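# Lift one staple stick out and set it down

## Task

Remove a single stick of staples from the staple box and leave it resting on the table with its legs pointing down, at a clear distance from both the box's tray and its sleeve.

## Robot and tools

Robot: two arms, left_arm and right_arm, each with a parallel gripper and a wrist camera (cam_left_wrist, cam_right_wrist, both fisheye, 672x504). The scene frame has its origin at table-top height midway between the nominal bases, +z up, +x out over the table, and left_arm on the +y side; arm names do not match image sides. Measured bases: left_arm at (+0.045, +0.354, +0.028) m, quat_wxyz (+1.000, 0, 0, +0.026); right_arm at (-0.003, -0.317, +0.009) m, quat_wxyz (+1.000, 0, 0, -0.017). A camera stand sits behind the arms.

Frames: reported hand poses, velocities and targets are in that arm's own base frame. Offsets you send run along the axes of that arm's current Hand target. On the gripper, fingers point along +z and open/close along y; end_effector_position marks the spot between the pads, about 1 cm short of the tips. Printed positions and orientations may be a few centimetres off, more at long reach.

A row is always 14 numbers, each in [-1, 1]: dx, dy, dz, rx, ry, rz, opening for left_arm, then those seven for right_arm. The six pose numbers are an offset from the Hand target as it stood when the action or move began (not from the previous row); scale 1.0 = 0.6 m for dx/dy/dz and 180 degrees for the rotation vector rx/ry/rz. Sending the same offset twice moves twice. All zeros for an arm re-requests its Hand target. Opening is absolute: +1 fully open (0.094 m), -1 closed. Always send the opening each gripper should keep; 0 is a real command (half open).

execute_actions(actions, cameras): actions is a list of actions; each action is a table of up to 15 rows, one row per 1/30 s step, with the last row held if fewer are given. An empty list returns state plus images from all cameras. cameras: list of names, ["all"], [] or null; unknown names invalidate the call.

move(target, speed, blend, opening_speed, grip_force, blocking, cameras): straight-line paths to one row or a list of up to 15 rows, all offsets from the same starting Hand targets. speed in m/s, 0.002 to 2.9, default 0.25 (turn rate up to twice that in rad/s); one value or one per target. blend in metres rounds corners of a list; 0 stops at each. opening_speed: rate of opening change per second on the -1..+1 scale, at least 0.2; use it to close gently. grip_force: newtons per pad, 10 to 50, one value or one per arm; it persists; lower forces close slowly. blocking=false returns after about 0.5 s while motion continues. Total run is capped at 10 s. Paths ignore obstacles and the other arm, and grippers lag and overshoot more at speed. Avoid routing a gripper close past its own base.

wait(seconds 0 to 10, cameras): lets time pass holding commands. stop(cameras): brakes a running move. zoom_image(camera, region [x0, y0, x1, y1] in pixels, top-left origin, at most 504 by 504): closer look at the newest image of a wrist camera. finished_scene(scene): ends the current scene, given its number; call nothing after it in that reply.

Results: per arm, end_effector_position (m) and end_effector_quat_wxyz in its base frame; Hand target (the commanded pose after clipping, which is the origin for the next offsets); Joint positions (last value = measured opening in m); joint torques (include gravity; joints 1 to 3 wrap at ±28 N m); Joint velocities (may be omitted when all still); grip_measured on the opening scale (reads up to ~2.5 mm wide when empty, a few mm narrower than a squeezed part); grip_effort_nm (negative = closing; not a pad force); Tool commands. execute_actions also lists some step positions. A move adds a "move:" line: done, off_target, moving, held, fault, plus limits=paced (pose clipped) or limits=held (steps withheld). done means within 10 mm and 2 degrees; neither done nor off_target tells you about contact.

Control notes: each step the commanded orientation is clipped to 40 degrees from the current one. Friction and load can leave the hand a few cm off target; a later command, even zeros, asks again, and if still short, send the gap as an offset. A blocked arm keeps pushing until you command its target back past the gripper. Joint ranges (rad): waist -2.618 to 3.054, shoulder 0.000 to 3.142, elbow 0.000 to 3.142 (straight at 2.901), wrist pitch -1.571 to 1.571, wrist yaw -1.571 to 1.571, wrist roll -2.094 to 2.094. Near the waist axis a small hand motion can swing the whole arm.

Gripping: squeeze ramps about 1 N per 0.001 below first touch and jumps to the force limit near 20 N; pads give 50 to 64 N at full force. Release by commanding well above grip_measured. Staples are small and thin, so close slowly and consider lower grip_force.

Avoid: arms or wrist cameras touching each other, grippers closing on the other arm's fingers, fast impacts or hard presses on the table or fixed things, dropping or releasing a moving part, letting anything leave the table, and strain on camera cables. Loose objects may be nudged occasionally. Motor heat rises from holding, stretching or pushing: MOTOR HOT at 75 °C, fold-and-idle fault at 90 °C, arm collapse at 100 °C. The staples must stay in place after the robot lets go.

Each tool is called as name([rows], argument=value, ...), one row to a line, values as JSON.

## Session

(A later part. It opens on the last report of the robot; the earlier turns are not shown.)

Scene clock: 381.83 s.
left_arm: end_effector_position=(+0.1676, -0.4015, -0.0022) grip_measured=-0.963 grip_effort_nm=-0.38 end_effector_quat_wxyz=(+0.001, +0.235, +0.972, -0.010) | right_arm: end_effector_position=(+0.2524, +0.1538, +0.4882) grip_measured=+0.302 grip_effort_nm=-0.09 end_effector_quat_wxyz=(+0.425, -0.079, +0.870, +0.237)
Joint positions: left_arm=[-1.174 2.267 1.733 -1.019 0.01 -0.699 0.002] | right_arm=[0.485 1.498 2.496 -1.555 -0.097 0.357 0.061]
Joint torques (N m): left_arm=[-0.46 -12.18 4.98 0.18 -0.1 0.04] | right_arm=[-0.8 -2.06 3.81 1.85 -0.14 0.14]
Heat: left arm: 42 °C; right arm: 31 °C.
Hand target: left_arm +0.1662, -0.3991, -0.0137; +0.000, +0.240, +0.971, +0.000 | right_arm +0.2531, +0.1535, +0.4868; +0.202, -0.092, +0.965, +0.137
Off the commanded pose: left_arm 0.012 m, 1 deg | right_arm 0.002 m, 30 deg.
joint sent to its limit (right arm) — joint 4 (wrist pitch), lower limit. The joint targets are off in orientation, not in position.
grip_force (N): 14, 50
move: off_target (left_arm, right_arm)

Drag outward lightly.

move([
  [0, -0.048, 0.001, 0, 0, 0, -1, 0, 0, 0, 0, 0, 0, 0.3],
], speed=0.06, cameras=["cam_left_wrist"])

zoom_image(camera="cam_left_wrist", region=[200, 220, 400, 380])

Scene clock: 385.30 s.
left_arm: end_effector_position=(+0.1556, -0.4254, -0.0031) grip_measured=-0.963 grip_effort_nm=-0.38 end_effector_quat_wxyz=(+0.006, +0.240, +0.971, -0.014) | right_arm: end_effector_position=(+0.2524, +0.1538, +0.4882) grip_measured=+0.302 grip_effort_nm=-0.09 end_effector_quat_wxyz=(+0.425, -0.079, +0.870, +0.237)
Joint positions: left_arm=[-1.22 2.329 1.836 -1.048 0.007 -0.734 0.002] | right_arm=[0.485 1.498 2.496 -1.555 -0.097 0.357 0.061]
Joint torques (N m): left_arm=[-0.8 -11.63 7.09 -0.04 -0.08 -0.11] | right_arm=[-0.76 -2.17 3.85 1.87 -0.14 0.11]
Heat: left arm: 42 °C; right arm: 31 °C.
Hand target: left_arm +0.1526, -0.4245, -0.0144; +0.000, +0.241, +0.971, +0.001 | right_arm +0.2531, +0.1535, +0.4868; +0.202, -0.092, +0.965, +0.137
Off the commanded pose: left_arm 0.012 m, 2 deg | right_arm 0.002 m, 30 deg.
joint sent to its limit (right arm) — joint 4 (wrist pitch), lower limit. The joint targets are off in orientation, not in position.
grip_force (N): 14, 50
move: off_target (left_arm, right_arm)
Images, in order (width x height): cam_left_wrist 672x504.

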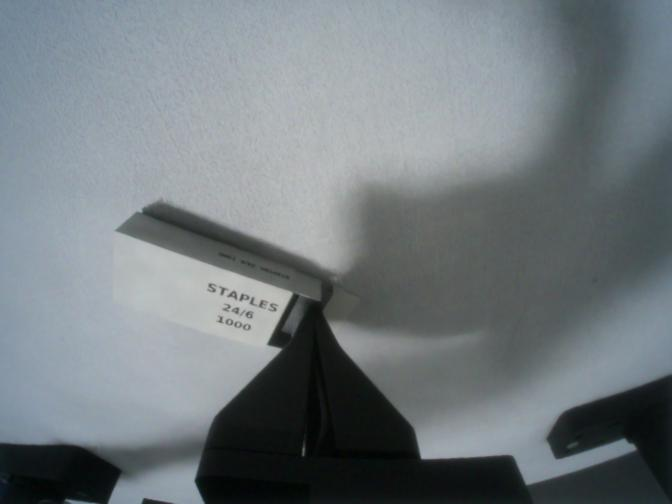

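Scaled by 2.520 from the camera's 672x504 image, which has a finer 960x720 frame.

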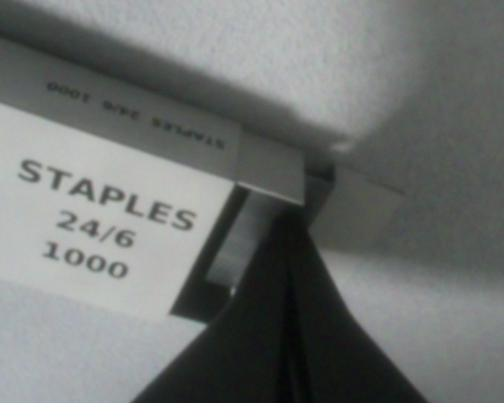

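move([
  [0, 0, -0.041, 0, 0, 0, -1, 0, 0, 0, 0, 0, 0, 0.3],
  [0.0175, 0.0223, -0.041, 0, 0, 0, -1, 0, 0, 0, 0, 0, 0, 0.3],
  [0.0175, 0.0223, 0.0, 0, 0, 0, -1, 0, 0, 0, 0, 0, 0, 0.3],
], blend=[0.008, 0, 0], speed=0.1, cameras=["cam_left_wrist"])

zoom_image(camera="cam_left_wrist", region=[200, 220, 400, 380])

Scene clock: 397.13 s.
left_arm: end_effector_position=(+0.1484, -0.4060, -0.0045) grip_measured=-0.963 grip_effort_nm=-0.38 end_effector_quat_wxyz=(-0.007, +0.240, +0.971, +0.003) | right_arm: end_effector_position=(+0.2524, +0.1538, +0.4882) grip_measured=+0.302 grip_effort_nm=-0.09 end_effector_quat_wxyz=(+0.425, -0.079, +0.870, +0.237)
Joint positions: left_arm=[-1.22 2.289 1.762 -1.057 0.007 -0.735 0.002] | right_arm=[0.485 1.498 2.496 -1.555 -0.097 0.357 0.061]
Joint torques (N m): left_arm=[-0.16 -13.31 3.93 0.46 -0.06 -0.03] | right_arm=[-0.95 -2 3.97 1.86 -0.14 0.12]
Heat: left arm: 42 °C; right arm: 31 °C.
Hand target: left_arm +0.1495, -0.4078, -0.0144; +0.000, +0.241, +0.971, +0.000 | right_arm +0.2531, +0.1535, +0.4868; +0.202, -0.092, +0.965, +0.137
Off the commanded pose: left_arm 0.010 m, 1 deg | right_arm 0.002 m, 30 deg.
joint sent to its limit (right arm) — joint 4 (wrist pitch), lower limit. The joint targets are off in orientation, not in position.
grip_force (N): 14, 50
move: off_target (right_arm)
Images, in order (width x height): cam_left_wrist 672x504.

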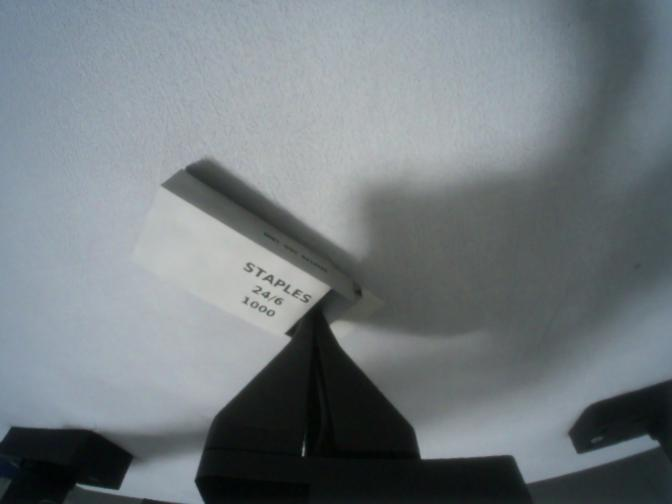

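Scaled by 2.520 from the camera's 672x504 image, which has a finer 960x720 frame.

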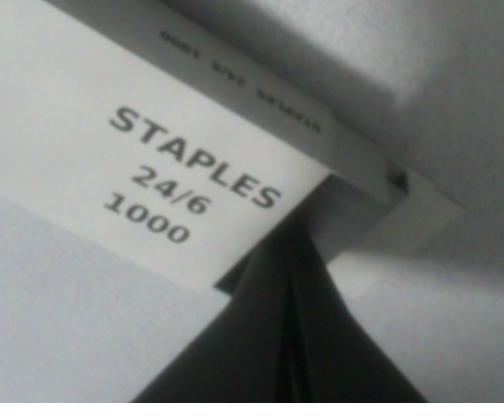

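move([
  [0, 0, -0.055, 0, 0, 0, -1, 0, 0, 0, 0, 0, 0, 0.3],
  [-0.004, -0.008, -0.055, 0, 0, 0.165, -1, 0, 0, 0, 0, 0, 0, 0.3],
  [-0.004, -0.008, -0.03, 0, 0, 0.165, -1, 0, 0, 0, 0, 0, 0, 0.3],
], speed=0.1, cameras=["cam_left_wrist"])

zoom_image(camera="cam_left_wrist", region=[200, 200, 400, 360])

Scene clock: 425.20 s.
left_arm: end_effector_position=(+0.1513, -0.4140, +0.0109) grip_measured=-0.963 grip_effort_nm=-0.38 end_effector_quat_wxyz=(+0.000, +0.476, +0.879, -0.005) | right_arm: end_effector_position=(+0.2524, +0.1538, +0.4882) grip_measured=+0.302 grip_effort_nm=-0.10 end_effector_quat_wxyz=(+0.425, -0.079, +0.870, +0.237)
Joint positions: left_arm=[-1.22 2.288 1.823 -1.099 0.007 -0.228 0.002] | right_arm=[0.485 1.498 2.496 -1.555 -0.097 0.357 0.061]
Joint torques (N m): left_arm=[-0.55 -13.41 4.86 0.17 -0.07 0.04] | right_arm=[-0.81 -1.91 3.84 1.85 -0.15 0.09]
Heat: left arm: 41 °C; right arm: 32 °C.
Hand target: left_arm +0.1494, -0.4133, +0.0037; +0.000, +0.481, +0.877, +0.000 | right_arm +0.2531, +0.1535, +0.4868; +0.202, -0.092, +0.965, +0.137
Off the commanded pose: left_arm 0.008 m, 1 deg | right_arm 0.002 m, 30 deg.
joint sent to its limit (right arm) — joint 4 (wrist pitch), lower limit. The joint targets are off in orientation, not in position.
grip_force (N): 14, 50
move: off_target (right_arm)
Images, in order (width x height): cam_left_wrist 672x504.

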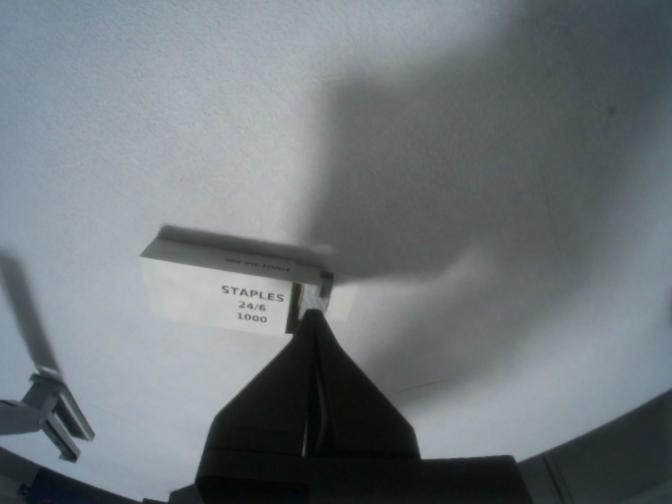

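Scaled by 2.520 from the camera's 672x504 image, which has a finer 960x720 frame.

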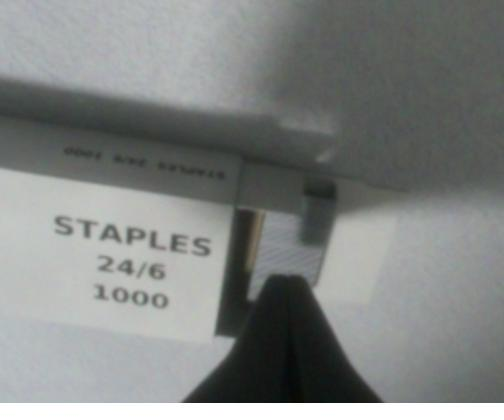

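move([
  [0, 0, 0.024, 0, 0, 0, -1, 0, 0, 0, 0, 0, 0, 0.3],
  [0, -0.045, 0.025, 0, 0, 0, -1, 0, 0, 0, 0, 0, 0, 0.3],
], speed=0.07, cameras=["cam_left_wrist"])

zoom_image(camera="cam_left_wrist", region=[200, 200, 400, 360])

Scene clock: 434.33 s.
left_arm: end_effector_position=(+0.1250, -0.4246, -0.0058) grip_measured=-0.963 grip_effort_nm=-0.38 end_effector_quat_wxyz=(-0.001, +0.484, +0.875, -0.004) | right_arm: end_effector_position=(+0.2524, +0.1538, +0.4882) grip_measured=+0.302 grip_effort_nm=-0.09 end_effector_quat_wxyz=(+0.425, -0.079, +0.870, +0.237)
Joint positions: left_arm=[-1.284 2.315 1.801 -1.052 0.007 -0.274 0.002] | right_arm=[0.485 1.498 2.496 -1.555 -0.097 0.357 0.061]
Joint torques (N m): left_arm=[-0.09 -12.26 7.35 0.02 -0.07 -0.09] | right_arm=[-0.87 -2.04 3.86 1.83 -0.13 0.12]
Heat: left arm: 40 °C; right arm: 32 °C.
Hand target: left_arm +0.1267, -0.4276, -0.0114; +0.000, +0.481, +0.877, +0.000 | right_arm +0.2531, +0.1535, +0.4868; +0.202, -0.092, +0.965, +0.137
Off the commanded pose: left_arm 0.007 m, 1 deg | right_arm 0.002 m, 30 deg.
joint sent to its limit (right arm) — joint 4 (wrist pitch), lower limit. The joint targets are off in orientation, not in position.
grip_force (N): 14, 50
move: off_target (right_arm)
Images, in order (width x height): cam_left_wrist 672x504.

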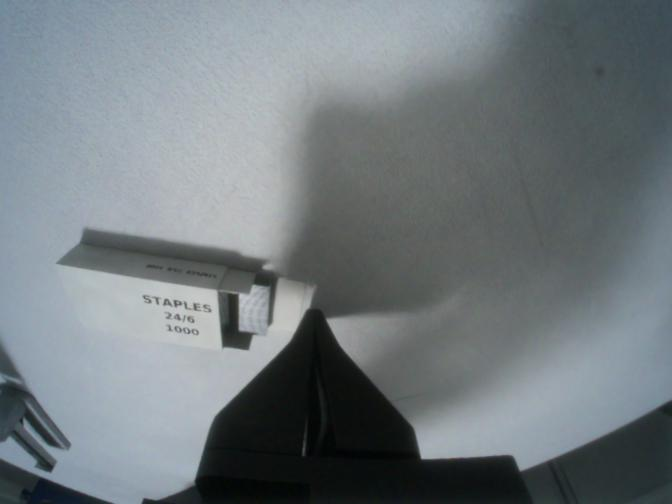

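Scaled by 2.520 from the camera's 672x504 image, which has a finer 960x720 frame.

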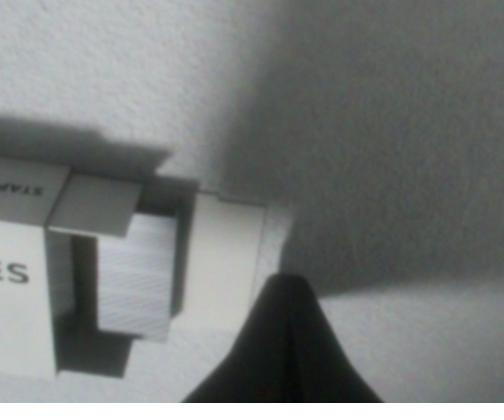

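move([
  [0, 0, -0.045, 0, 0, 0, -1, 0, 0, 0, 0, 0, 0, 0.3],
  [-0.011, 0.047, -0.045, 0, 0, 0, -1, 0, 0, 0, 0, 0, 0, 0.3],
  [-0.011, 0.047, -0.0015, 0, 0, 0, -1, 0, 0, 0, 0, 0, 0, 0.3],
], blend=[0.008, 0, 0], speed=0.1, cameras=["cam_left_wrist"])

zoom_image(camera="cam_left_wrist", region=[200, 200, 400, 360])

Scene clock: 445.13 s.
left_arm: end_effector_position=(+0.1546, -0.4193, +0.0013) grip_measured=-0.963 grip_effort_nm=-0.38 end_effector_quat_wxyz=(+0.004, +0.478, +0.878, -0.007) | right_arm: end_effector_position=(+0.2524, +0.1538, +0.4882) grip_measured=+0.302 grip_effort_nm=-0.09 end_effector_quat_wxyz=(+0.425, -0.079, +0.870, +0.237)
Joint positions: left_arm=[-1.218 2.315 1.83 -1.072 0.005 -0.222 0.002] | right_arm=[0.485 1.498 2.496 -1.555 -0.097 0.357 0.061]
Joint torques (N m): left_arm=[-0.23 -12.55 5.19 0.19 -0.04 0.04] | right_arm=[-0.7 -2.06 3.77 1.86 -0.07 0.1]
Heat: left arm: 41 °C; right arm: 32 °C.
Hand target: left_arm +0.1541, -0.4181, -0.0105; +0.000, +0.481, +0.877, +0.000 | right_arm +0.2531, +0.1535, +0.4868; +0.202, -0.092, +0.965, +0.137
Off the commanded pose: left_arm 0.012 m, 1 deg | right_arm 0.002 m, 30 deg.
joint sent to its limit (right arm) — joint 4 (wrist pitch), lower limit. The joint targets are off in orientation, not in position.
grip_force (N): 14, 50
move: off_target (left_arm, right_arm)
Images, in order (width x height): cam_left_wrist 672x504.

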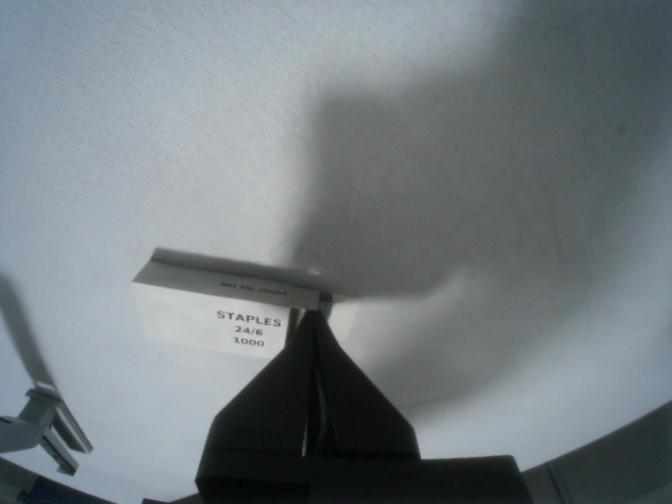

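Scaled by 2.520 from the camera's 672x504 image, which has a finer 960x720 frame.

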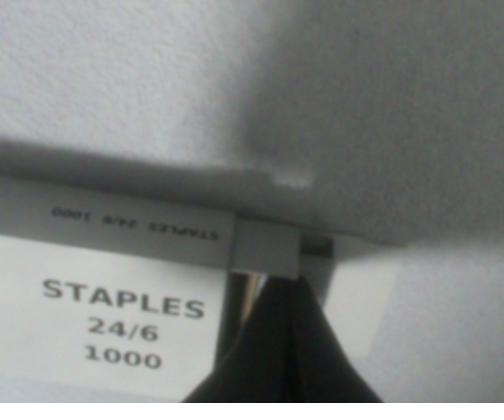

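move([
  [0, 0, -0.02, 0, 0, 0, -1, 0, 0, 0, 0, 0, 0, 0.3],
  [0.011, -0.002, -0.02, 0, 0, 0, -1, 0, 0, 0, 0, 0, 0, 0.3],
  [0.011, -0.002, 0.004, 0, 0, 0, -1, 0, 0, 0, 0, 0, 0, 0.3],
  [0.011, -0.05, 0.004, 0, 0, 0, -1, 0, 0, 0, 0, 0, 0, 0.3],
], speed=0.08, cameras=["cam_left_wrist"])

zoom_image(camera="cam_left_wrist", region=[200, 200, 400, 360])

Scene clock: 452.87 s.
left_arm: end_effector_position=(+0.1245, -0.4225, -0.0033) grip_measured=-0.963 grip_effort_nm=-0.38 end_effector_quat_wxyz=(+0.001, +0.484, +0.875, +0.002) | right_arm: end_effector_position=(+0.2524, +0.1538, +0.4882) grip_measured=+0.302 grip_effort_nm=-0.09 end_effector_quat_wxyz=(+0.425, -0.079, +0.870, +0.237)
Joint positions: left_arm=[-1.288 2.31 1.803 -1.066 -0.004 -0.277 0.002] | right_arm=[0.485 1.498 2.496 -1.555 -0.097 0.357 0.061]
Joint torques (N m): left_arm=[-0.09 -11.58 7.17 0.18 0.03 -0.08] | right_arm=[-0.65 -2 3.92 1.87 -0.11 0.11]
Heat: left arm: 41 °C; right arm: 32 °C.
Hand target: left_arm +0.1252, -0.4287, -0.0129; +0.000, +0.481, +0.877, +0.000 | right_arm +0.2531, +0.1535, +0.4868; +0.202, -0.092, +0.965, +0.137
Off the commanded pose: left_arm 0.011 m, 0 deg | right_arm 0.002 m, 30 deg.
joint sent to its limit (right arm) — joint 4 (wrist pitch), lower limit. The joint targets are off in orientation, not in position.
grip_force (N): 14, 50
move: off_target (left_arm, right_arm)
Images, in order (width x height): cam_left_wrist 672x504.

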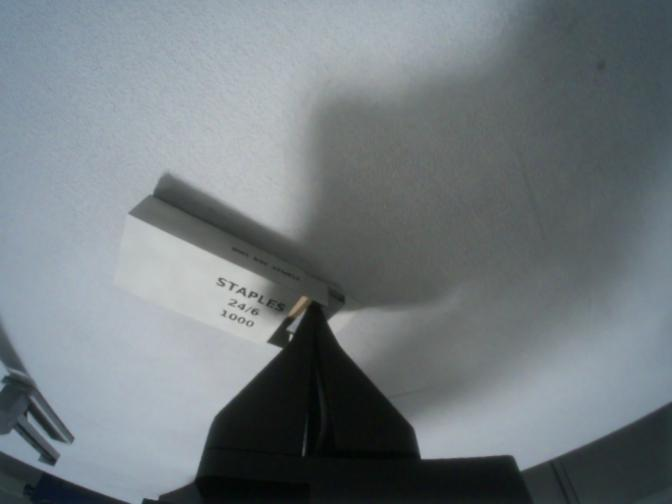

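Scaled by 2.520 from the camera's 672x504 image, which has a finer 960x720 frame.

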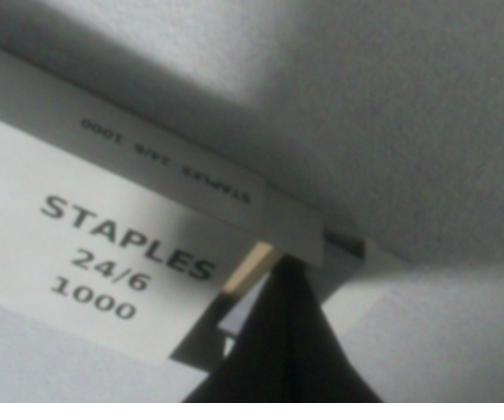

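move([
  [0, 0, -0.045, 0, 0, 0, -1, 0, 0, 0, 0, 0, 0, 0.3],
  [0.011, 0.007, -0.045, 0, 0, 0, -1, 0, 0, 0, 0, 0, 0, 0.3],
  [0.011, 0.007, -0.01, 0, 0, 0, -1, 0, 0, 0, 0, 0, 0, 0.3],
], speed=0.1, cameras=["cam_left_wrist"])

zoom_image(camera="cam_left_wrist", region=[200, 200, 400, 360])

Scene clock: 469.97 s.
left_arm: end_effector_position=(+0.1227, -0.4177, -0.0039) grip_measured=-0.963 grip_effort_nm=-0.38 end_effector_quat_wxyz=(-0.007, +0.484, +0.875, +0.008) | right_arm: end_effector_position=(+0.2524, +0.1538, +0.4882) grip_measured=+0.302 grip_effort_nm=-0.09 end_effector_quat_wxyz=(+0.425, -0.079, +0.870, +0.237)
Joint positions: left_arm=[-1.288 2.31 1.8 -1.083 -0.002 -0.278 0.002] | right_arm=[0.485 1.498 2.496 -1.555 -0.097 0.357 0.061]
Joint torques (N m): left_arm=[0.39 -14.48 4.56 0.32 0.01 -0.04] | right_arm=[-0.62 -2.03 3.9 1.86 -0.12 0.12]
Heat: left arm: 40 °C; right arm: 32 °C.
Hand target: left_arm +0.1252, -0.4208, -0.0069; +0.000, +0.481, +0.877, +0.000 | right_arm +0.2531, +0.1535, +0.4868; +0.202, -0.092, +0.965, +0.137
Off the commanded pose: left_arm 0.005 m, 1 deg | right_arm 0.002 m, 30 deg.
joint sent to its limit (right arm) — joint 4 (wrist pitch), lower limit. The joint targets are off in orientation, not in position.
grip_force (N): 14, 50
move: off_target (right_arm)
Images, in order (width x height): cam_left_wrist 672x504.

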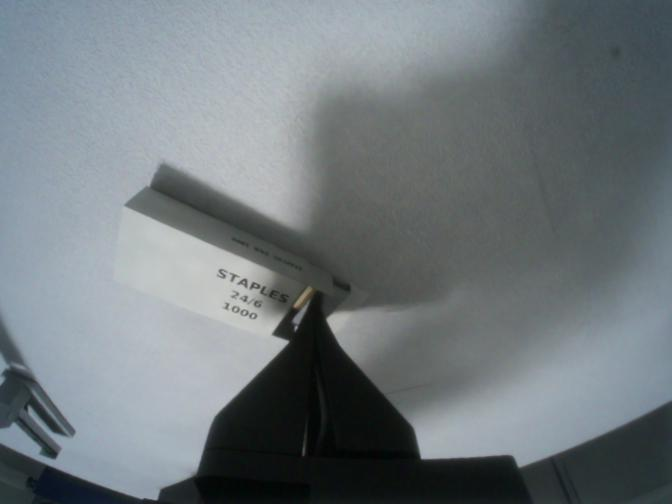

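Scaled by 2.520 from the camera's 672x504 image, which has a finer 960x720 frame.

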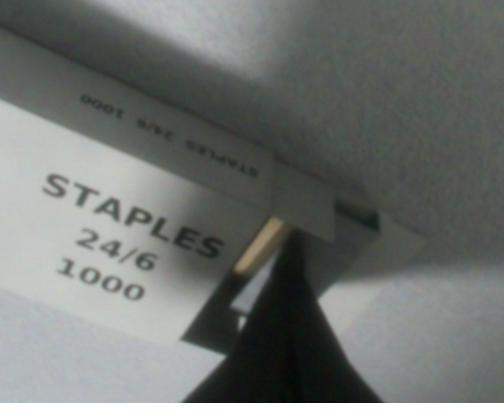

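move([
  [0, 0, 0.006, 0, 0, 0, -1, 0, 0, 0, 0, 0, 0, 0.3],
  [0.004, -0.04, 0.006, 0, 0, 0, -1, 0, 0, 0, 0, 0, 0, 0.3],
], speed=0.06, cameras=["cam_left_wrist"])

zoom_image(camera="cam_left_wrist", region=[200, 200, 400, 360])

Scene clock: 476.27 s.
left_arm: end_effector_position=(+0.1107, -0.4225, -0.0039) grip_measured=-0.963 grip_effort_nm=-0.38 end_effector_quat_wxyz=(+0.002, +0.479, +0.878, +0.013) | right_arm: end_effector_position=(+0.2524, +0.1538, +0.4882) grip_measured=+0.302 grip_effort_nm=-0.10 end_effector_quat_wxyz=(+0.425, -0.079, +0.870, +0.237)
Joint positions: left_arm=[-1.325 2.31 1.8 -1.077 -0.02 -0.326 0.002] | right_arm=[0.485 1.498 2.496 -1.555 -0.097 0.357 0.061]
Joint torques (N m): left_arm=[-1.16 -12.6 6.41 0.26 0.18 -0.1] | right_arm=[-0.72 -2 4 1.85 -0.11 0.1]
Heat: left arm: 40 °C; right arm: 32 °C.
Hand target: left_arm +0.1037, -0.4317, -0.0105; +0.000, +0.481, +0.877, +0.000 | right_arm +0.2531, +0.1535, +0.4868; +0.202, -0.092, +0.965, +0.137
Off the commanded pose: left_arm 0.013 m, 1 deg | right_arm 0.002 m, 30 deg.
joint sent to its limit (right arm) — joint 4 (wrist pitch), lower limit. The joint targets are off in orientation, not in position.
grip_force (N): 14, 50
move: off_target (left_arm, right_arm)
Images, in order (width x height): cam_left_wrist 672x504.

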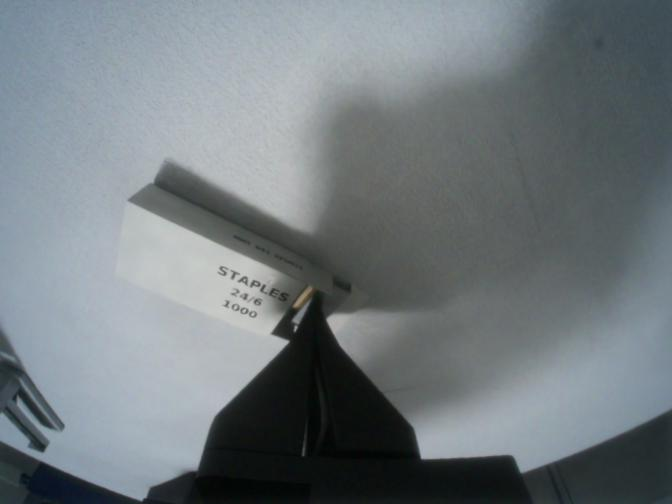

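Scaled by 2.520 from the camera's 672x504 image, which has a finer 960x720 frame.

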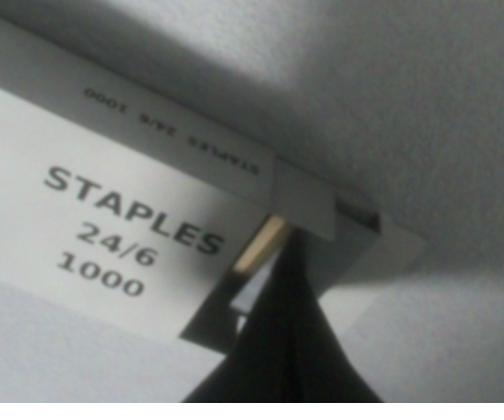

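move([
  [0, 0, -0.045, 0, 0, 0, -1, 0, 0, 0, 0, 0, 0, 0.3],
  [-0.016, 0.021, -0.045, 0, 0, 0.139, -1, 0, 0, 0, 0, 0, 0, 0.3],
  [-0.016, 0.021, -0.03, 0, 0, 0.139, -0.65, 0, 0, 0, 0, 0, 0, 0.3],
], speed=0.1, cameras=["cam_left_wrist"])

zoom_image(camera="cam_left_wrist", region=[200, 200, 400, 360])

Scene clock: 510.03 s.
left_arm: end_effector_position=(+0.1155, -0.4329, +0.0181) grip_measured=-0.652 grip_effort_nm=0.10 end_effector_quat_wxyz=(+0.004, +0.661, +0.750, -0.002) | right_arm: end_effector_position=(+0.2524, +0.1538, +0.4882) grip_measured=+0.302 grip_effort_nm=-0.09 end_effector_quat_wxyz=(+0.425, -0.079, +0.870, +0.237)
Joint positions: left_arm=[-1.313 2.31 1.89 -1.142 -0.001 0.131 0.016] | right_arm=[0.485 1.498 2.496 -1.555 -0.097 0.357 0.061]
Joint torques (N m): left_arm=[0.84 -12.51 5.76 0.19 0 0.04] | right_arm=[-0.85 -2.09 3.79 1.9 -0.13 0.07]
Heat: left arm: 40 °C; right arm: 32 °C.
Hand target: left_arm +0.1194, -0.4330, +0.0076; +0.000, +0.660, +0.752, +0.000 | right_arm +0.2531, +0.1535, +0.4868; +0.202, -0.092, +0.965, +0.137
Off the commanded pose: left_arm 0.011 m, 1 deg | right_arm 0.002 m, 30 deg.
joint sent to its limit (right arm) — joint 4 (wrist pitch), lower limit. The joint targets are off in orientation, not in position.
grip_force (N): 14, 50
move: off_target (left_arm, right_arm); target 3's new opening was sent with left_arm's hand 0.011 m and 1 deg from that target
Images, in order (width x height): cam_left_wrist 672x504.

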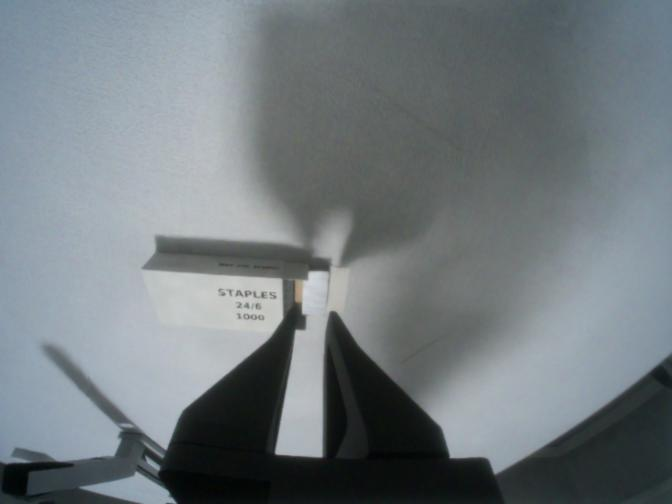

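Scaled by 2.520 from the camera's 672x504 image, which has a finer 960x720 frame.

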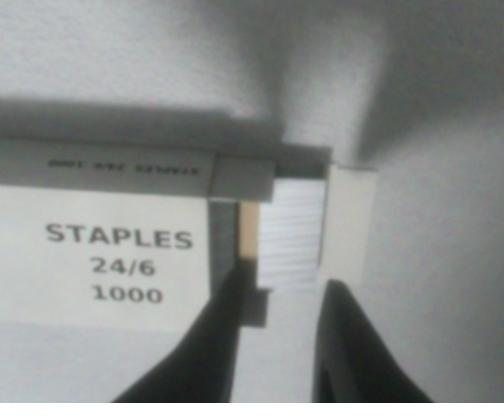

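move([
  [0.009, -0.005, 0, 0, 0, 0, -0.65, 0, 0, 0, 0, 0, 0, 0.3],
  [0.009, -0.005, 0.026, 0, 0, 0, -0.65, 0, 0, 0, 0, 0, 0, 0.3],
], speed=0.08, cameras=["cam_left_wrist"])

zoom_image(camera="cam_left_wrist", region=[220, 220, 400, 380])

Scene clock: 526.53 s.
left_arm: end_effector_position=(+0.1145, -0.4291, +0.0009) grip_measured=-0.652 grip_effort_nm=0.10 end_effector_quat_wxyz=(+0.004, +0.661, +0.750, -0.002) | right_arm: end_effector_position=(+0.2524, +0.1538, +0.4882) grip_measured=+0.302 grip_effort_nm=-0.09 end_effector_quat_wxyz=(+0.425, -0.079, +0.870, +0.237)
Joint positions: left_arm=[-1.313 2.31 1.82 -1.073 -0.001 0.131 0.016] | right_arm=[0.485 1.498 2.496 -1.555 -0.097 0.357 0.061]
Joint torques (N m): left_arm=[0.36 -13.03 5.12 0.19 0.01 -0.02] | right_arm=[-0.79 -2.07 3.92 1.89 -0.14 0.08]
Heat: left arm: 40 °C; right arm: 32 °C.
Hand target: left_arm +0.1157, -0.4281, -0.0081; +0.000, +0.660, +0.752, +0.000 | right_arm +0.2531, +0.1535, +0.4868; +0.202, -0.092, +0.965, +0.137
Off the commanded pose: left_arm 0.009 m, 1 deg | right_arm 0.002 m, 30 deg.
joint sent to its limit (right arm) — joint 4 (wrist pitch), lower limit. The joint targets are off in orientation, not in position.
grip_force (N): 14, 50
move: off_target (right_arm)
Images, in order (width x height): cam_left_wrist 672x504.

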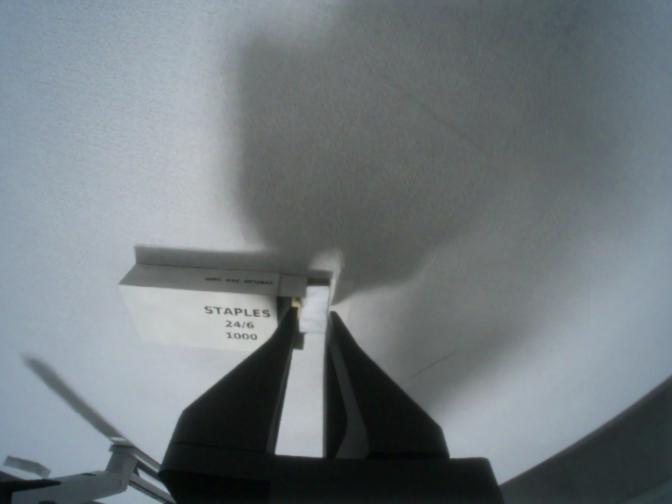

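Scaled by 2.800 from the camera's 672x504 image, which has a finer 960x720 frame.

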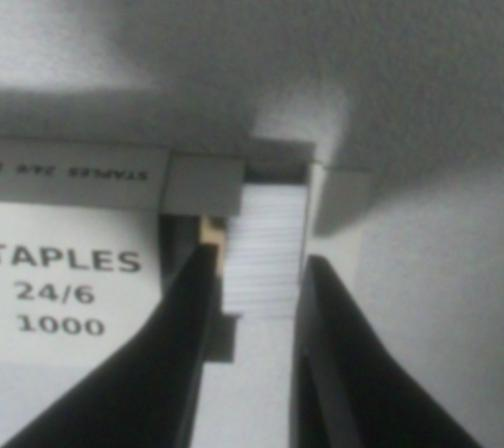

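move([
  [0, 0, 0.0165, 0, 0, 0, -0.65, 0, 0, 0, 0, 0, 0, 0.3],
], speed=0.05, cameras=["cam_left_wrist"])

zoom_image(camera="cam_left_wrist", region=[220, 220, 400, 380])

Scene clock: 531.40 s.
left_arm: end_effector_position=(+0.1147, -0.4299, -0.0038) grip_measured=-0.652 grip_effort_nm=0.10 end_effector_quat_wxyz=(+0.007, +0.661, +0.750, -0.004) | right_arm: end_effector_position=(+0.2524, +0.1538, +0.4882) grip_measured=+0.302 grip_effort_nm=-0.09 end_effector_quat_wxyz=(+0.425, -0.079, +0.870, +0.237)
Joint positions: left_arm=[-1.313 2.31 1.801 -1.045 -0.001 0.131 0.016] | right_arm=[0.485 1.498 2.496 -1.555 -0.097 0.357 0.061]
Joint torques (N m): left_arm=[0.36 -12.11 5.01 0.23 0.01 -0.03] | right_arm=[-0.88 -2.07 3.89 1.89 -0.13 0.09]
Heat: left arm: 40 °C; right arm: 32 °C.
Hand target: left_arm +0.1157, -0.4281, -0.0180; +0.000, +0.660, +0.752, +0.000 | right_arm +0.2531, +0.1535, +0.4868; +0.202, -0.092, +0.965, +0.137
Off the commanded pose: left_arm 0.014 m, 1 deg | right_arm 0.002 m, 30 deg.
joint sent to its limit (right arm) — joint 4 (wrist pitch), lower limit. The joint targets are off in orientation, not in position.
grip_force (N): 14, 50
move: off_target (left_arm, right_arm)
Images, in order (width x height): cam_left_wrist 672x504.

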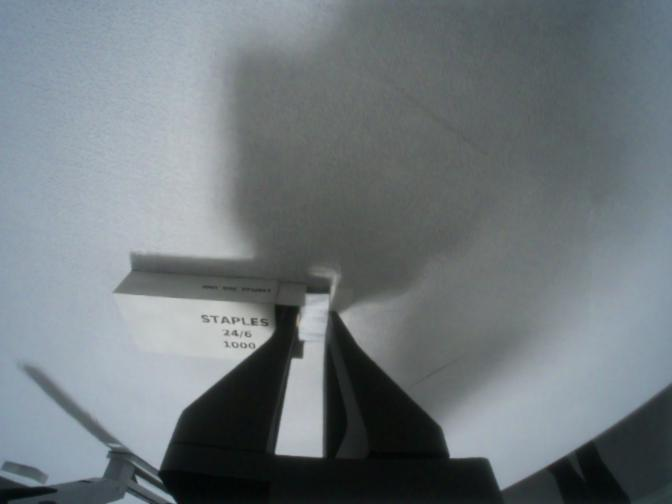

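Scaled by 2.800 from the camera's 672x504 image, which has a finer 960x720 frame.

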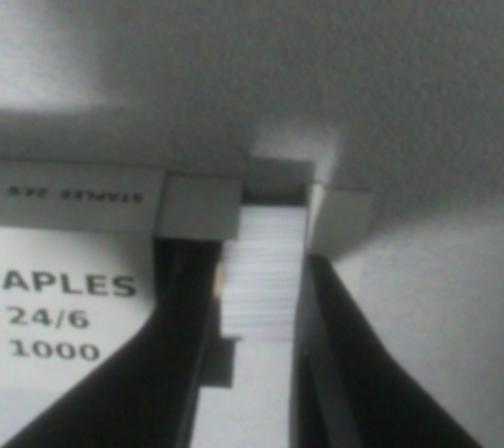

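move([
  [0, 0, 0.01, 0, 0, 0, -0.65, 0, 0, 0, 0, 0, 0, 0.3],
], speed=0.05, cameras=["cam_left_wrist"])

zoom_image(camera="cam_left_wrist", region=[220, 220, 400, 380])

Scene clock: 536.37 s.
left_arm: end_effector_position=(+0.1149, -0.4306, -0.0090) grip_measured=-0.652 grip_effort_nm=0.10 end_effector_quat_wxyz=(+0.008, +0.661, +0.750, -0.005) | right_arm: end_effector_position=(+0.2524, +0.1538, +0.4882) grip_measured=+0.302 grip_effort_nm=-0.09 end_effector_quat_wxyz=(+0.425, -0.079, +0.870, +0.237)
Joint positions: left_arm=[-1.313 2.316 1.79 -1.025 -0.001 0.131 0.016] | right_arm=[0.485 1.498 2.496 -1.555 -0.097 0.357 0.061]
Joint torques (N m): left_arm=[0.34 -12.04 4.98 0.25 0.01 -0.03] | right_arm=[-0.79 -2.14 3.95 1.88 -0.13 0.13]
Heat: left arm: 40 °C; right arm: 32 °C.
Hand target: left_arm +0.1157, -0.4280, -0.0240; +0.000, +0.660, +0.752, +0.000 | right_arm +0.2531, +0.1535, +0.4868; +0.202, -0.092, +0.965, +0.137
Off the commanded pose: left_arm 0.015 m, 1 deg | right_arm 0.002 m, 30 deg.
joint sent to its limit (right arm) — joint 4 (wrist pitch), lower limit. The joint targets are off in orientation, not in position.
grip_force (N): 14, 50
move: off_target (left_arm, right_arm)
Images, in order (width x height): cam_left_wrist 672x504.

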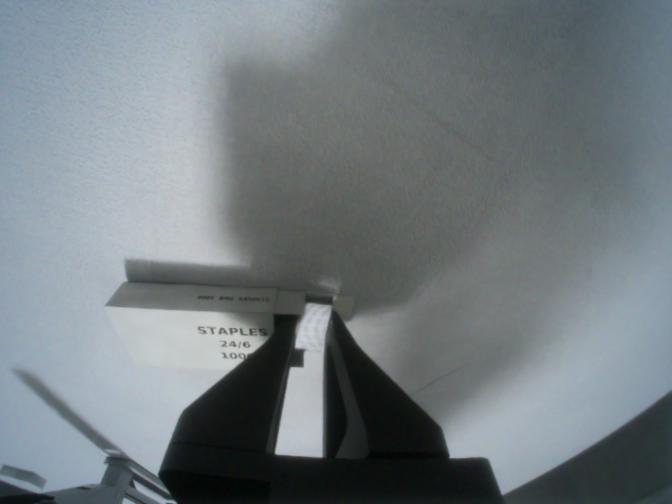

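Scaled by 2.800 from the camera's 672x504 image, which has a finer 960x720 frame.

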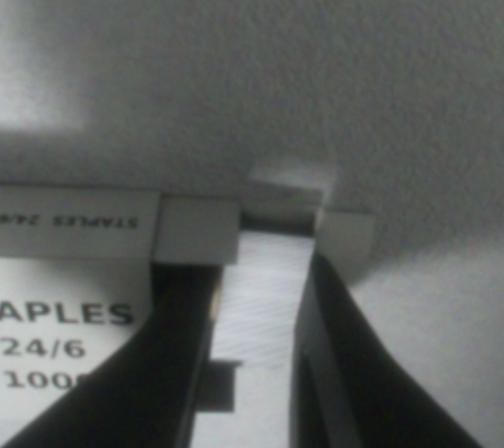

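move([
  [0, 0, 0, 0, 0, 0, -0.85, 0, 0, 0, 0, 0, 0, 0.3],
], opening_speed=0.3, cameras=["cam_left_wrist"])

zoom_image(camera="cam_left_wrist", region=[220, 220, 400, 380])

Scene clock: 540.13 s.
left_arm: end_effector_position=(+0.1150, -0.4308, -0.0090) grip_measured=-0.691 grip_effort_nm=-0.38 end_effector_quat_wxyz=(+0.009, +0.661, +0.750, -0.005) | right_arm: end_effector_position=(+0.2524, +0.1538, +0.4882) grip_measured=+0.302 grip_effort_nm=-0.09 end_effector_quat_wxyz=(+0.425, -0.079, +0.870, +0.237)
Joint positions: left_arm=[-1.313 2.316 1.79 -1.024 -0.001 0.131 0.015] | right_arm=[0.485 1.498 2.496 -1.555 -0.097 0.357 0.061]
Joint torques (N m): left_arm=[0.35 -12.03 5 0.25 0.01 -0.02] | right_arm=[-0.79 -1.91 3.84 1.84 -0.11 0.1]
Heat: left arm: 40 °C; right arm: 32 °C.
Hand target: left_arm +0.1157, -0.4281, -0.0240; +0.000, +0.660, +0.752, +0.000 | right_arm +0.2531, +0.1535, +0.4868; +0.202, -0.092, +0.965, +0.137
Off the commanded pose: left_arm 0.015 m, 1 deg | right_arm 0.002 m, 30 deg.
joint sent to its limit (right arm) — joint 4 (wrist pitch), lower limit. The joint targets are off in orientation, not in position.
grip_force (N): 14, 50
move: off_target (left_arm, right_arm)
Images, in order (width x height): cam_left_wrist 672x504.

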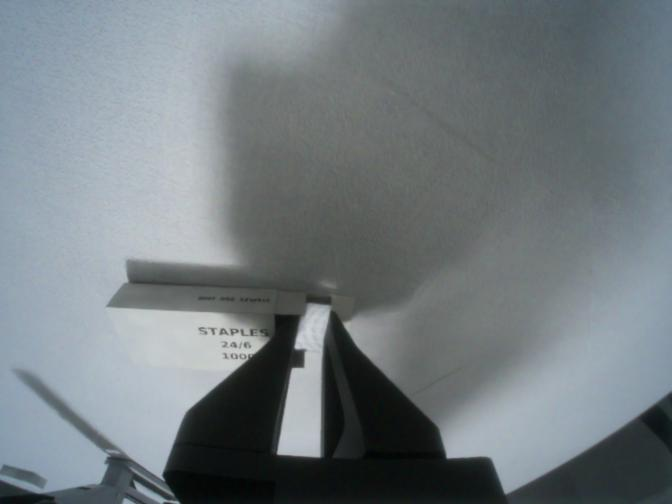

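Scaled by 2.800 from the camera's 672x504 image, which has a finer 960x720 frame.

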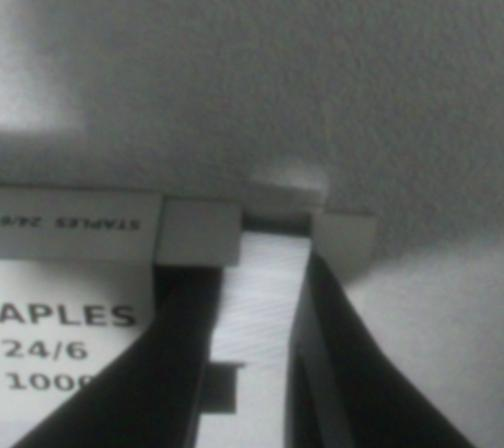

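move([
  [0, 0, -0.085, 0, 0, 0, -0.85, 0, 0, 0, 0, 0, 0, 0.3],
], speed=0.08, cameras=["cam_left_wrist"])

Scene clock: 549.53 s.
left_arm: end_effector_position=(+0.1127, -0.4222, +0.0122) grip_measured=-0.691 grip_effort_nm=-0.38 end_effector_quat_wxyz=(-0.015, +0.661, +0.750, +0.011) | right_arm: end_effector_position=(+0.2524, +0.1538, +0.4882) grip_measured=+0.302 grip_effort_nm=-0.09 end_effector_quat_wxyz=(+0.425, -0.079, +0.870, +0.237)
Joint positions: left_arm=[-1.313 2.316 1.876 -1.167 -0.001 0.131 0.015] | right_arm=[0.485 1.498 2.496 -1.555 -0.097 0.357 0.061]
Joint torques (N m): left_arm=[0.36 -16.47 7.3 -0.12 0 -0.02] | right_arm=[-0.83 -2.1 3.95 1.82 -0.14 0.1]
Heat: left arm: 40 °C; right arm: 32 °C.
Hand target: left_arm +0.1157, -0.4280, +0.0270; +0.000, +0.660, +0.752, +0.000 | right_arm +0.2531, +0.1535, +0.4868; +0.202, -0.092, +0.965, +0.137
Off the commanded pose: left_arm 0.016 m, 2 deg | right_arm 0.002 m, 30 deg.
joint sent to its limit (right arm) — joint 4 (wrist pitch), lower limit. The joint targets are off in orientation, not in position.
grip_force (N): 14, 50
move: off_target (left_arm, right_arm)
Images, in order (width x height): cam_left_wrist 672x504.

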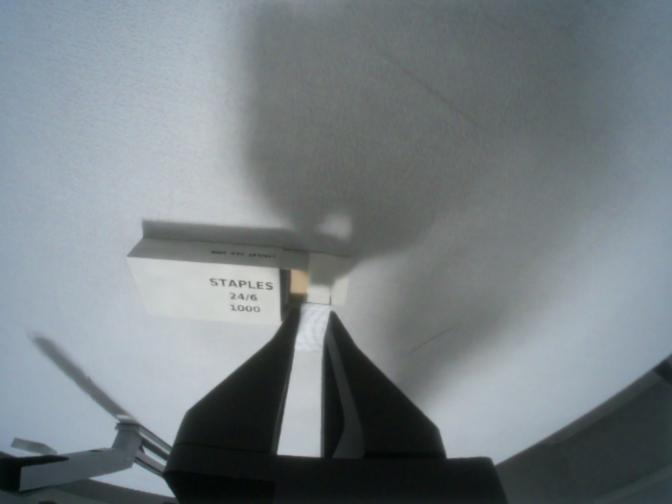

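move([
  [0, 0, -0.035, 0, 0, 0, -0.85, 0, 0, 0, 0, 0, 0, 0.3],
  [0.238, 0.056, -0.035, 0, 0, 0, -0.85, 0, 0, 0, 0, 0, 0, 0.3],
], blend=[0.015, 0], speed=0.15, cameras=["cam_left_wrist"])

zoom_image(camera="cam_left_wrist", region=[240, 260, 380, 380])

Scene clock: 556.07 s.
left_arm: end_effector_position=(+0.1285, -0.2808, +0.0437) grip_measured=-0.691 grip_effort_nm=-0.38 end_effector_quat_wxyz=(-0.014, +0.659, +0.752, +0.007) | right_arm: end_effector_position=(+0.2524, +0.1538, +0.4882) grip_measured=+0.302 grip_effort_nm=-0.09 end_effector_quat_wxyz=(+0.425, -0.079, +0.870, +0.237)
Joint positions: left_arm=[-1.146 1.793 1.222 -1.031 -0.002 0.293 0.015] | right_arm=[0.485 1.498 2.496 -1.555 -0.097 0.357 0.061]
Joint torques (N m): left_arm=[0.46 -11.3 4.81 0.15 0 0.04] | right_arm=[-0.8 -2.17 3.92 1.83 -0.11 0.11]
Heat: left arm: 41 °C; right arm: 32 °C.
Hand target: left_arm +0.1306, -0.2822, +0.0482; +0.000, +0.660, +0.751, +0.000 | right_arm +0.2531, +0.1535, +0.4868; +0.202, -0.092, +0.965, +0.137
Off the commanded pose: left_arm 0.005 m, 2 deg | right_arm 0.002 m, 30 deg.
joint sent to its limit (right arm) — joint 4 (wrist pitch), lower limit. The joint targets are off in orientation, not in position.
grip_force (N): 14, 50
move: off_target (right_arm); blend cut to 0.0106 m at target 1
Images, in order (width x height): cam_left_wrist 672x504.

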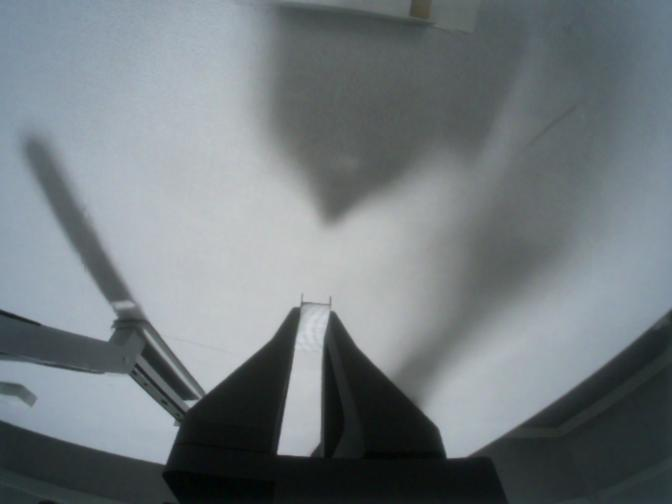

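Scaled by 3.600 from the camera's 672x504 image, which has a finer 960x720 frame.

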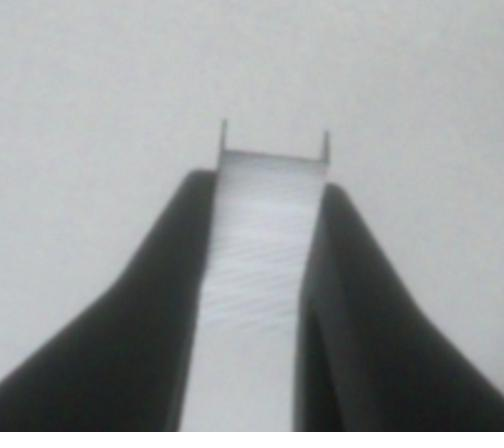

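move([
  [0, 0, 0.083, 0, 0, 0, -0.85, 0, 0, 0, 0, 0, 0, 0.3],
], speed=0.1, cameras=["cam_left_wrist"])

zoom_image(camera="cam_left_wrist", region=[240, 260, 380, 380])

Scene clock: 564.93 s.
left_arm: end_effector_position=(+0.1293, -0.2825, +0.0037) grip_measured=-0.691 grip_effort_nm=-0.38 end_effector_quat_wxyz=(+0.001, +0.659, +0.752, +0.000) | right_arm: end_effector_position=(+0.2524, +0.1538, +0.4882) grip_measured=+0.302 grip_effort_nm=-0.10 end_effector_quat_wxyz=(+0.425, -0.079, +0.870, +0.237)
Joint positions: left_arm=[-1.146 1.832 1.099 -0.835 -0.002 0.294 0.015] | right_arm=[0.485 1.498 2.496 -1.555 -0.097 0.357 0.061]
Joint torques (N m): left_arm=[0.51 -7.99 4.88 0.2 0 0.04] | right_arm=[-1.02 -1.96 3.82 1.86 -0.15 0.11]
Heat: left arm: 41 °C; right arm: 32 °C.
Hand target: left_arm +0.1306, -0.2820, -0.0017; +0.000, +0.660, +0.752, +0.000 | right_arm +0.2531, +0.1535, +0.4868; +0.202, -0.092, +0.965, +0.137
Off the commanded pose: left_arm 0.005 m, 0 deg | right_arm 0.002 m, 30 deg.
joint sent to its limit (right arm) — joint 4 (wrist pitch), lower limit. The joint targets are off in orientation, not in position.
grip_force (N): 14, 50
move: off_target (right_arm)
Images, in order (width x height): cam_left_wrist 672x504.

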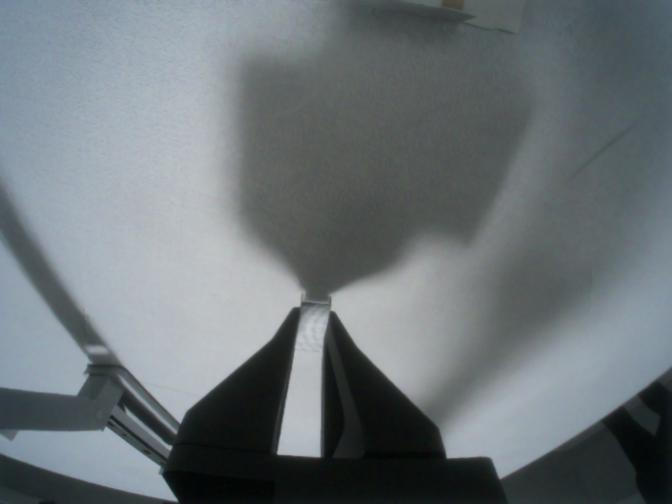

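Scaled by 3.600 from the camera's 672x504 image, which has a finer 960x720 frame.

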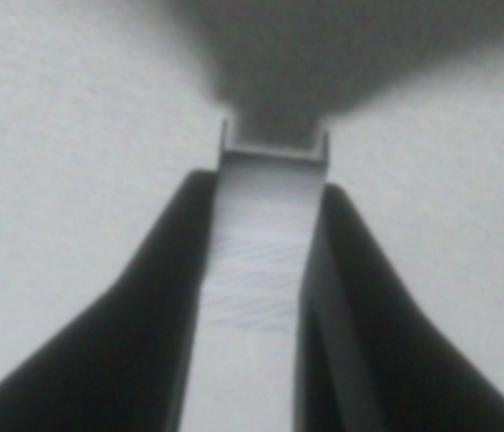

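move([
  [0, 0, 0.01, 0, 0, 0, -0.85, 0, 0, 0, 0, 0, 0, 0.3],
], speed=0.05, cameras=["cam_left_wrist"])

zoom_image(camera="cam_left_wrist", region=[240, 260, 380, 380])

Scene clock: 569.37 s.
left_arm: end_effector_position=(+0.1299, -0.2838, -0.0005) grip_measured=-0.691 grip_effort_nm=-0.38 end_effector_quat_wxyz=(+0.004, +0.659, +0.752, -0.001) | right_arm: end_effector_position=(+0.2524, +0.1538, +0.4882) grip_measured=+0.302 grip_effort_nm=-0.09 end_effector_quat_wxyz=(+0.425, -0.079, +0.870, +0.237)
Joint positions: left_arm=[-1.146 1.839 1.089 -0.812 -0.002 0.294 0.015] | right_arm=[0.485 1.498 2.496 -1.555 -0.097 0.357 0.061]
Joint torques (N m): left_arm=[0.49 -7.75 4.67 0.21 0.01 0.05] | right_arm=[-0.73 -2.17 3.75 1.84 -0.15 0.09]
Heat: left arm: 41 °C; right arm: 32 °C.
Hand target: left_arm +0.1305, -0.2820, -0.0077; -0.001, +0.660, +0.752, +0.000 | right_arm +0.2531, +0.1535, +0.4868; +0.202, -0.092, +0.965, +0.137
Off the commanded pose: left_arm 0.007 m, 1 deg | right_arm 0.002 m, 30 deg.
joint sent to its limit (right arm) — joint 4 (wrist pitch), lower limit. The joint targets are off in orientation, not in position.
grip_force (N): 14, 50
move: off_target (right_arm)
Images, in order (width x height): cam_left_wrist 672x504.

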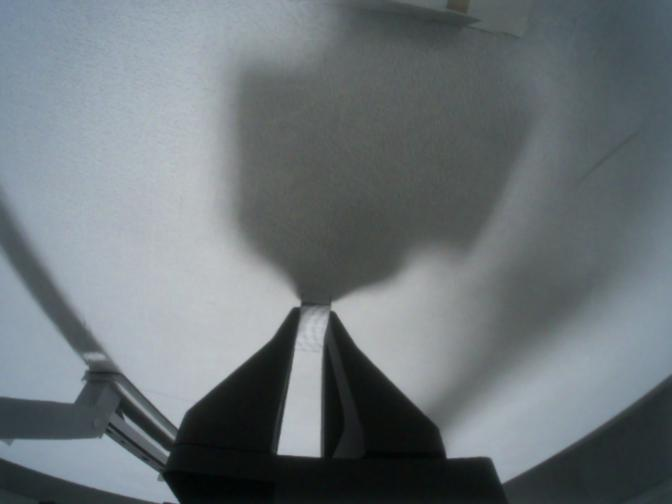

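Scaled by 3.600 from the camera's 672x504 image, which has a finer 960x720 frame.

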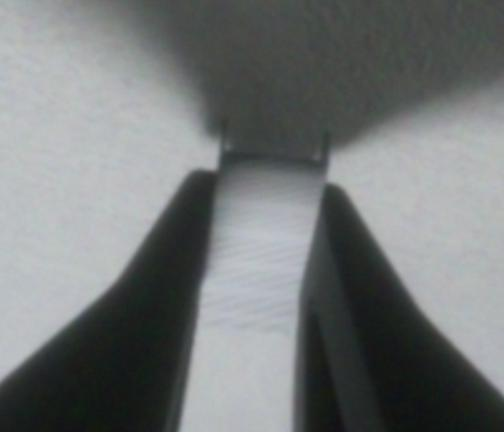

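move([
  [0, 0, 0.01, 0, 0, 0, -0.85, 0, 0, 0, 0, 0, 0, 0.3],
], speed=0.05, cameras=["cam_left_wrist"])

zoom_image(camera="cam_left_wrist", region=[240, 260, 380, 380])

Scene clock: 572.83 s.
left_arm: end_effector_position=(+0.1300, -0.2840, -0.0065) grip_measured=-0.691 grip_effort_nm=-0.38 end_effector_quat_wxyz=(+0.004, +0.659, +0.752, -0.001) | right_arm: end_effector_position=(+0.2524, +0.1538, +0.4882) grip_measured=+0.302 grip_effort_nm=-0.09 end_effector_quat_wxyz=(+0.425, -0.079, +0.870, +0.237)
Joint positions: left_arm=[-1.146 1.851 1.078 -0.789 -0.002 0.294 0.015] | right_arm=[0.485 1.498 2.496 -1.555 -0.097 0.357 0.061]
Joint torques (N m): left_arm=[0.53 -7.73 4.62 0.21 0.01 0.05] | right_arm=[-0.83 -1.98 3.81 1.85 -0.13 0.12]
Heat: left arm: 40 °C; right arm: 32 °C.
Hand target: left_arm +0.1306, -0.2821, -0.0137; +0.000, +0.660, +0.752, +0.000 | right_arm +0.2531, +0.1535, +0.4868; +0.202, -0.092, +0.965, +0.137
Off the commanded pose: left_arm 0.008 m, 1 deg | right_arm 0.002 m, 30 deg.
joint sent to its limit (right arm) — joint 4 (wrist pitch), lower limit. The joint targets are off in orientation, not in position.
grip_force (N): 14, 50
move: off_target (right_arm)
Images, in order (width x height): cam_left_wrist 672x504.

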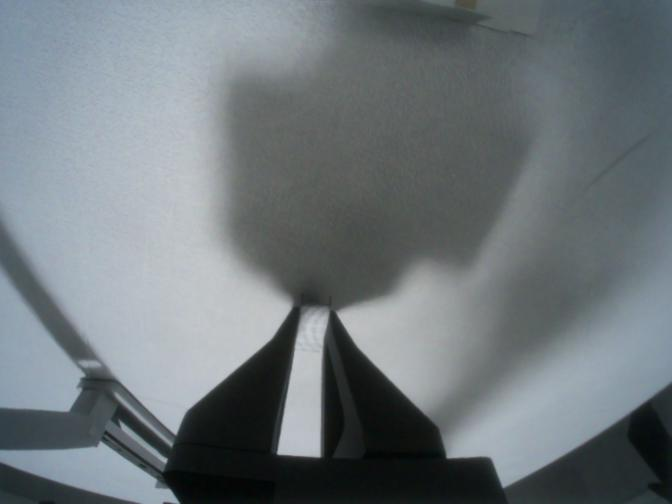

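Scaled by 3.600 from the camera's 672x504 image, which has a finer 960x720 frame.

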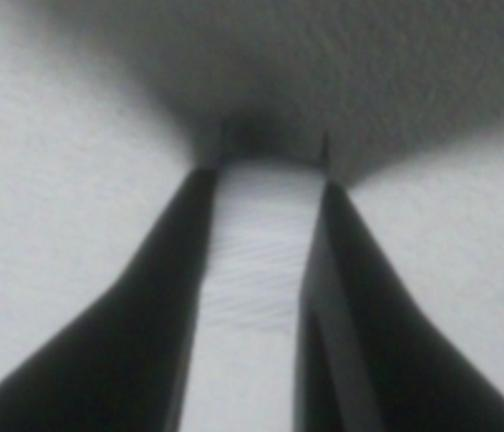

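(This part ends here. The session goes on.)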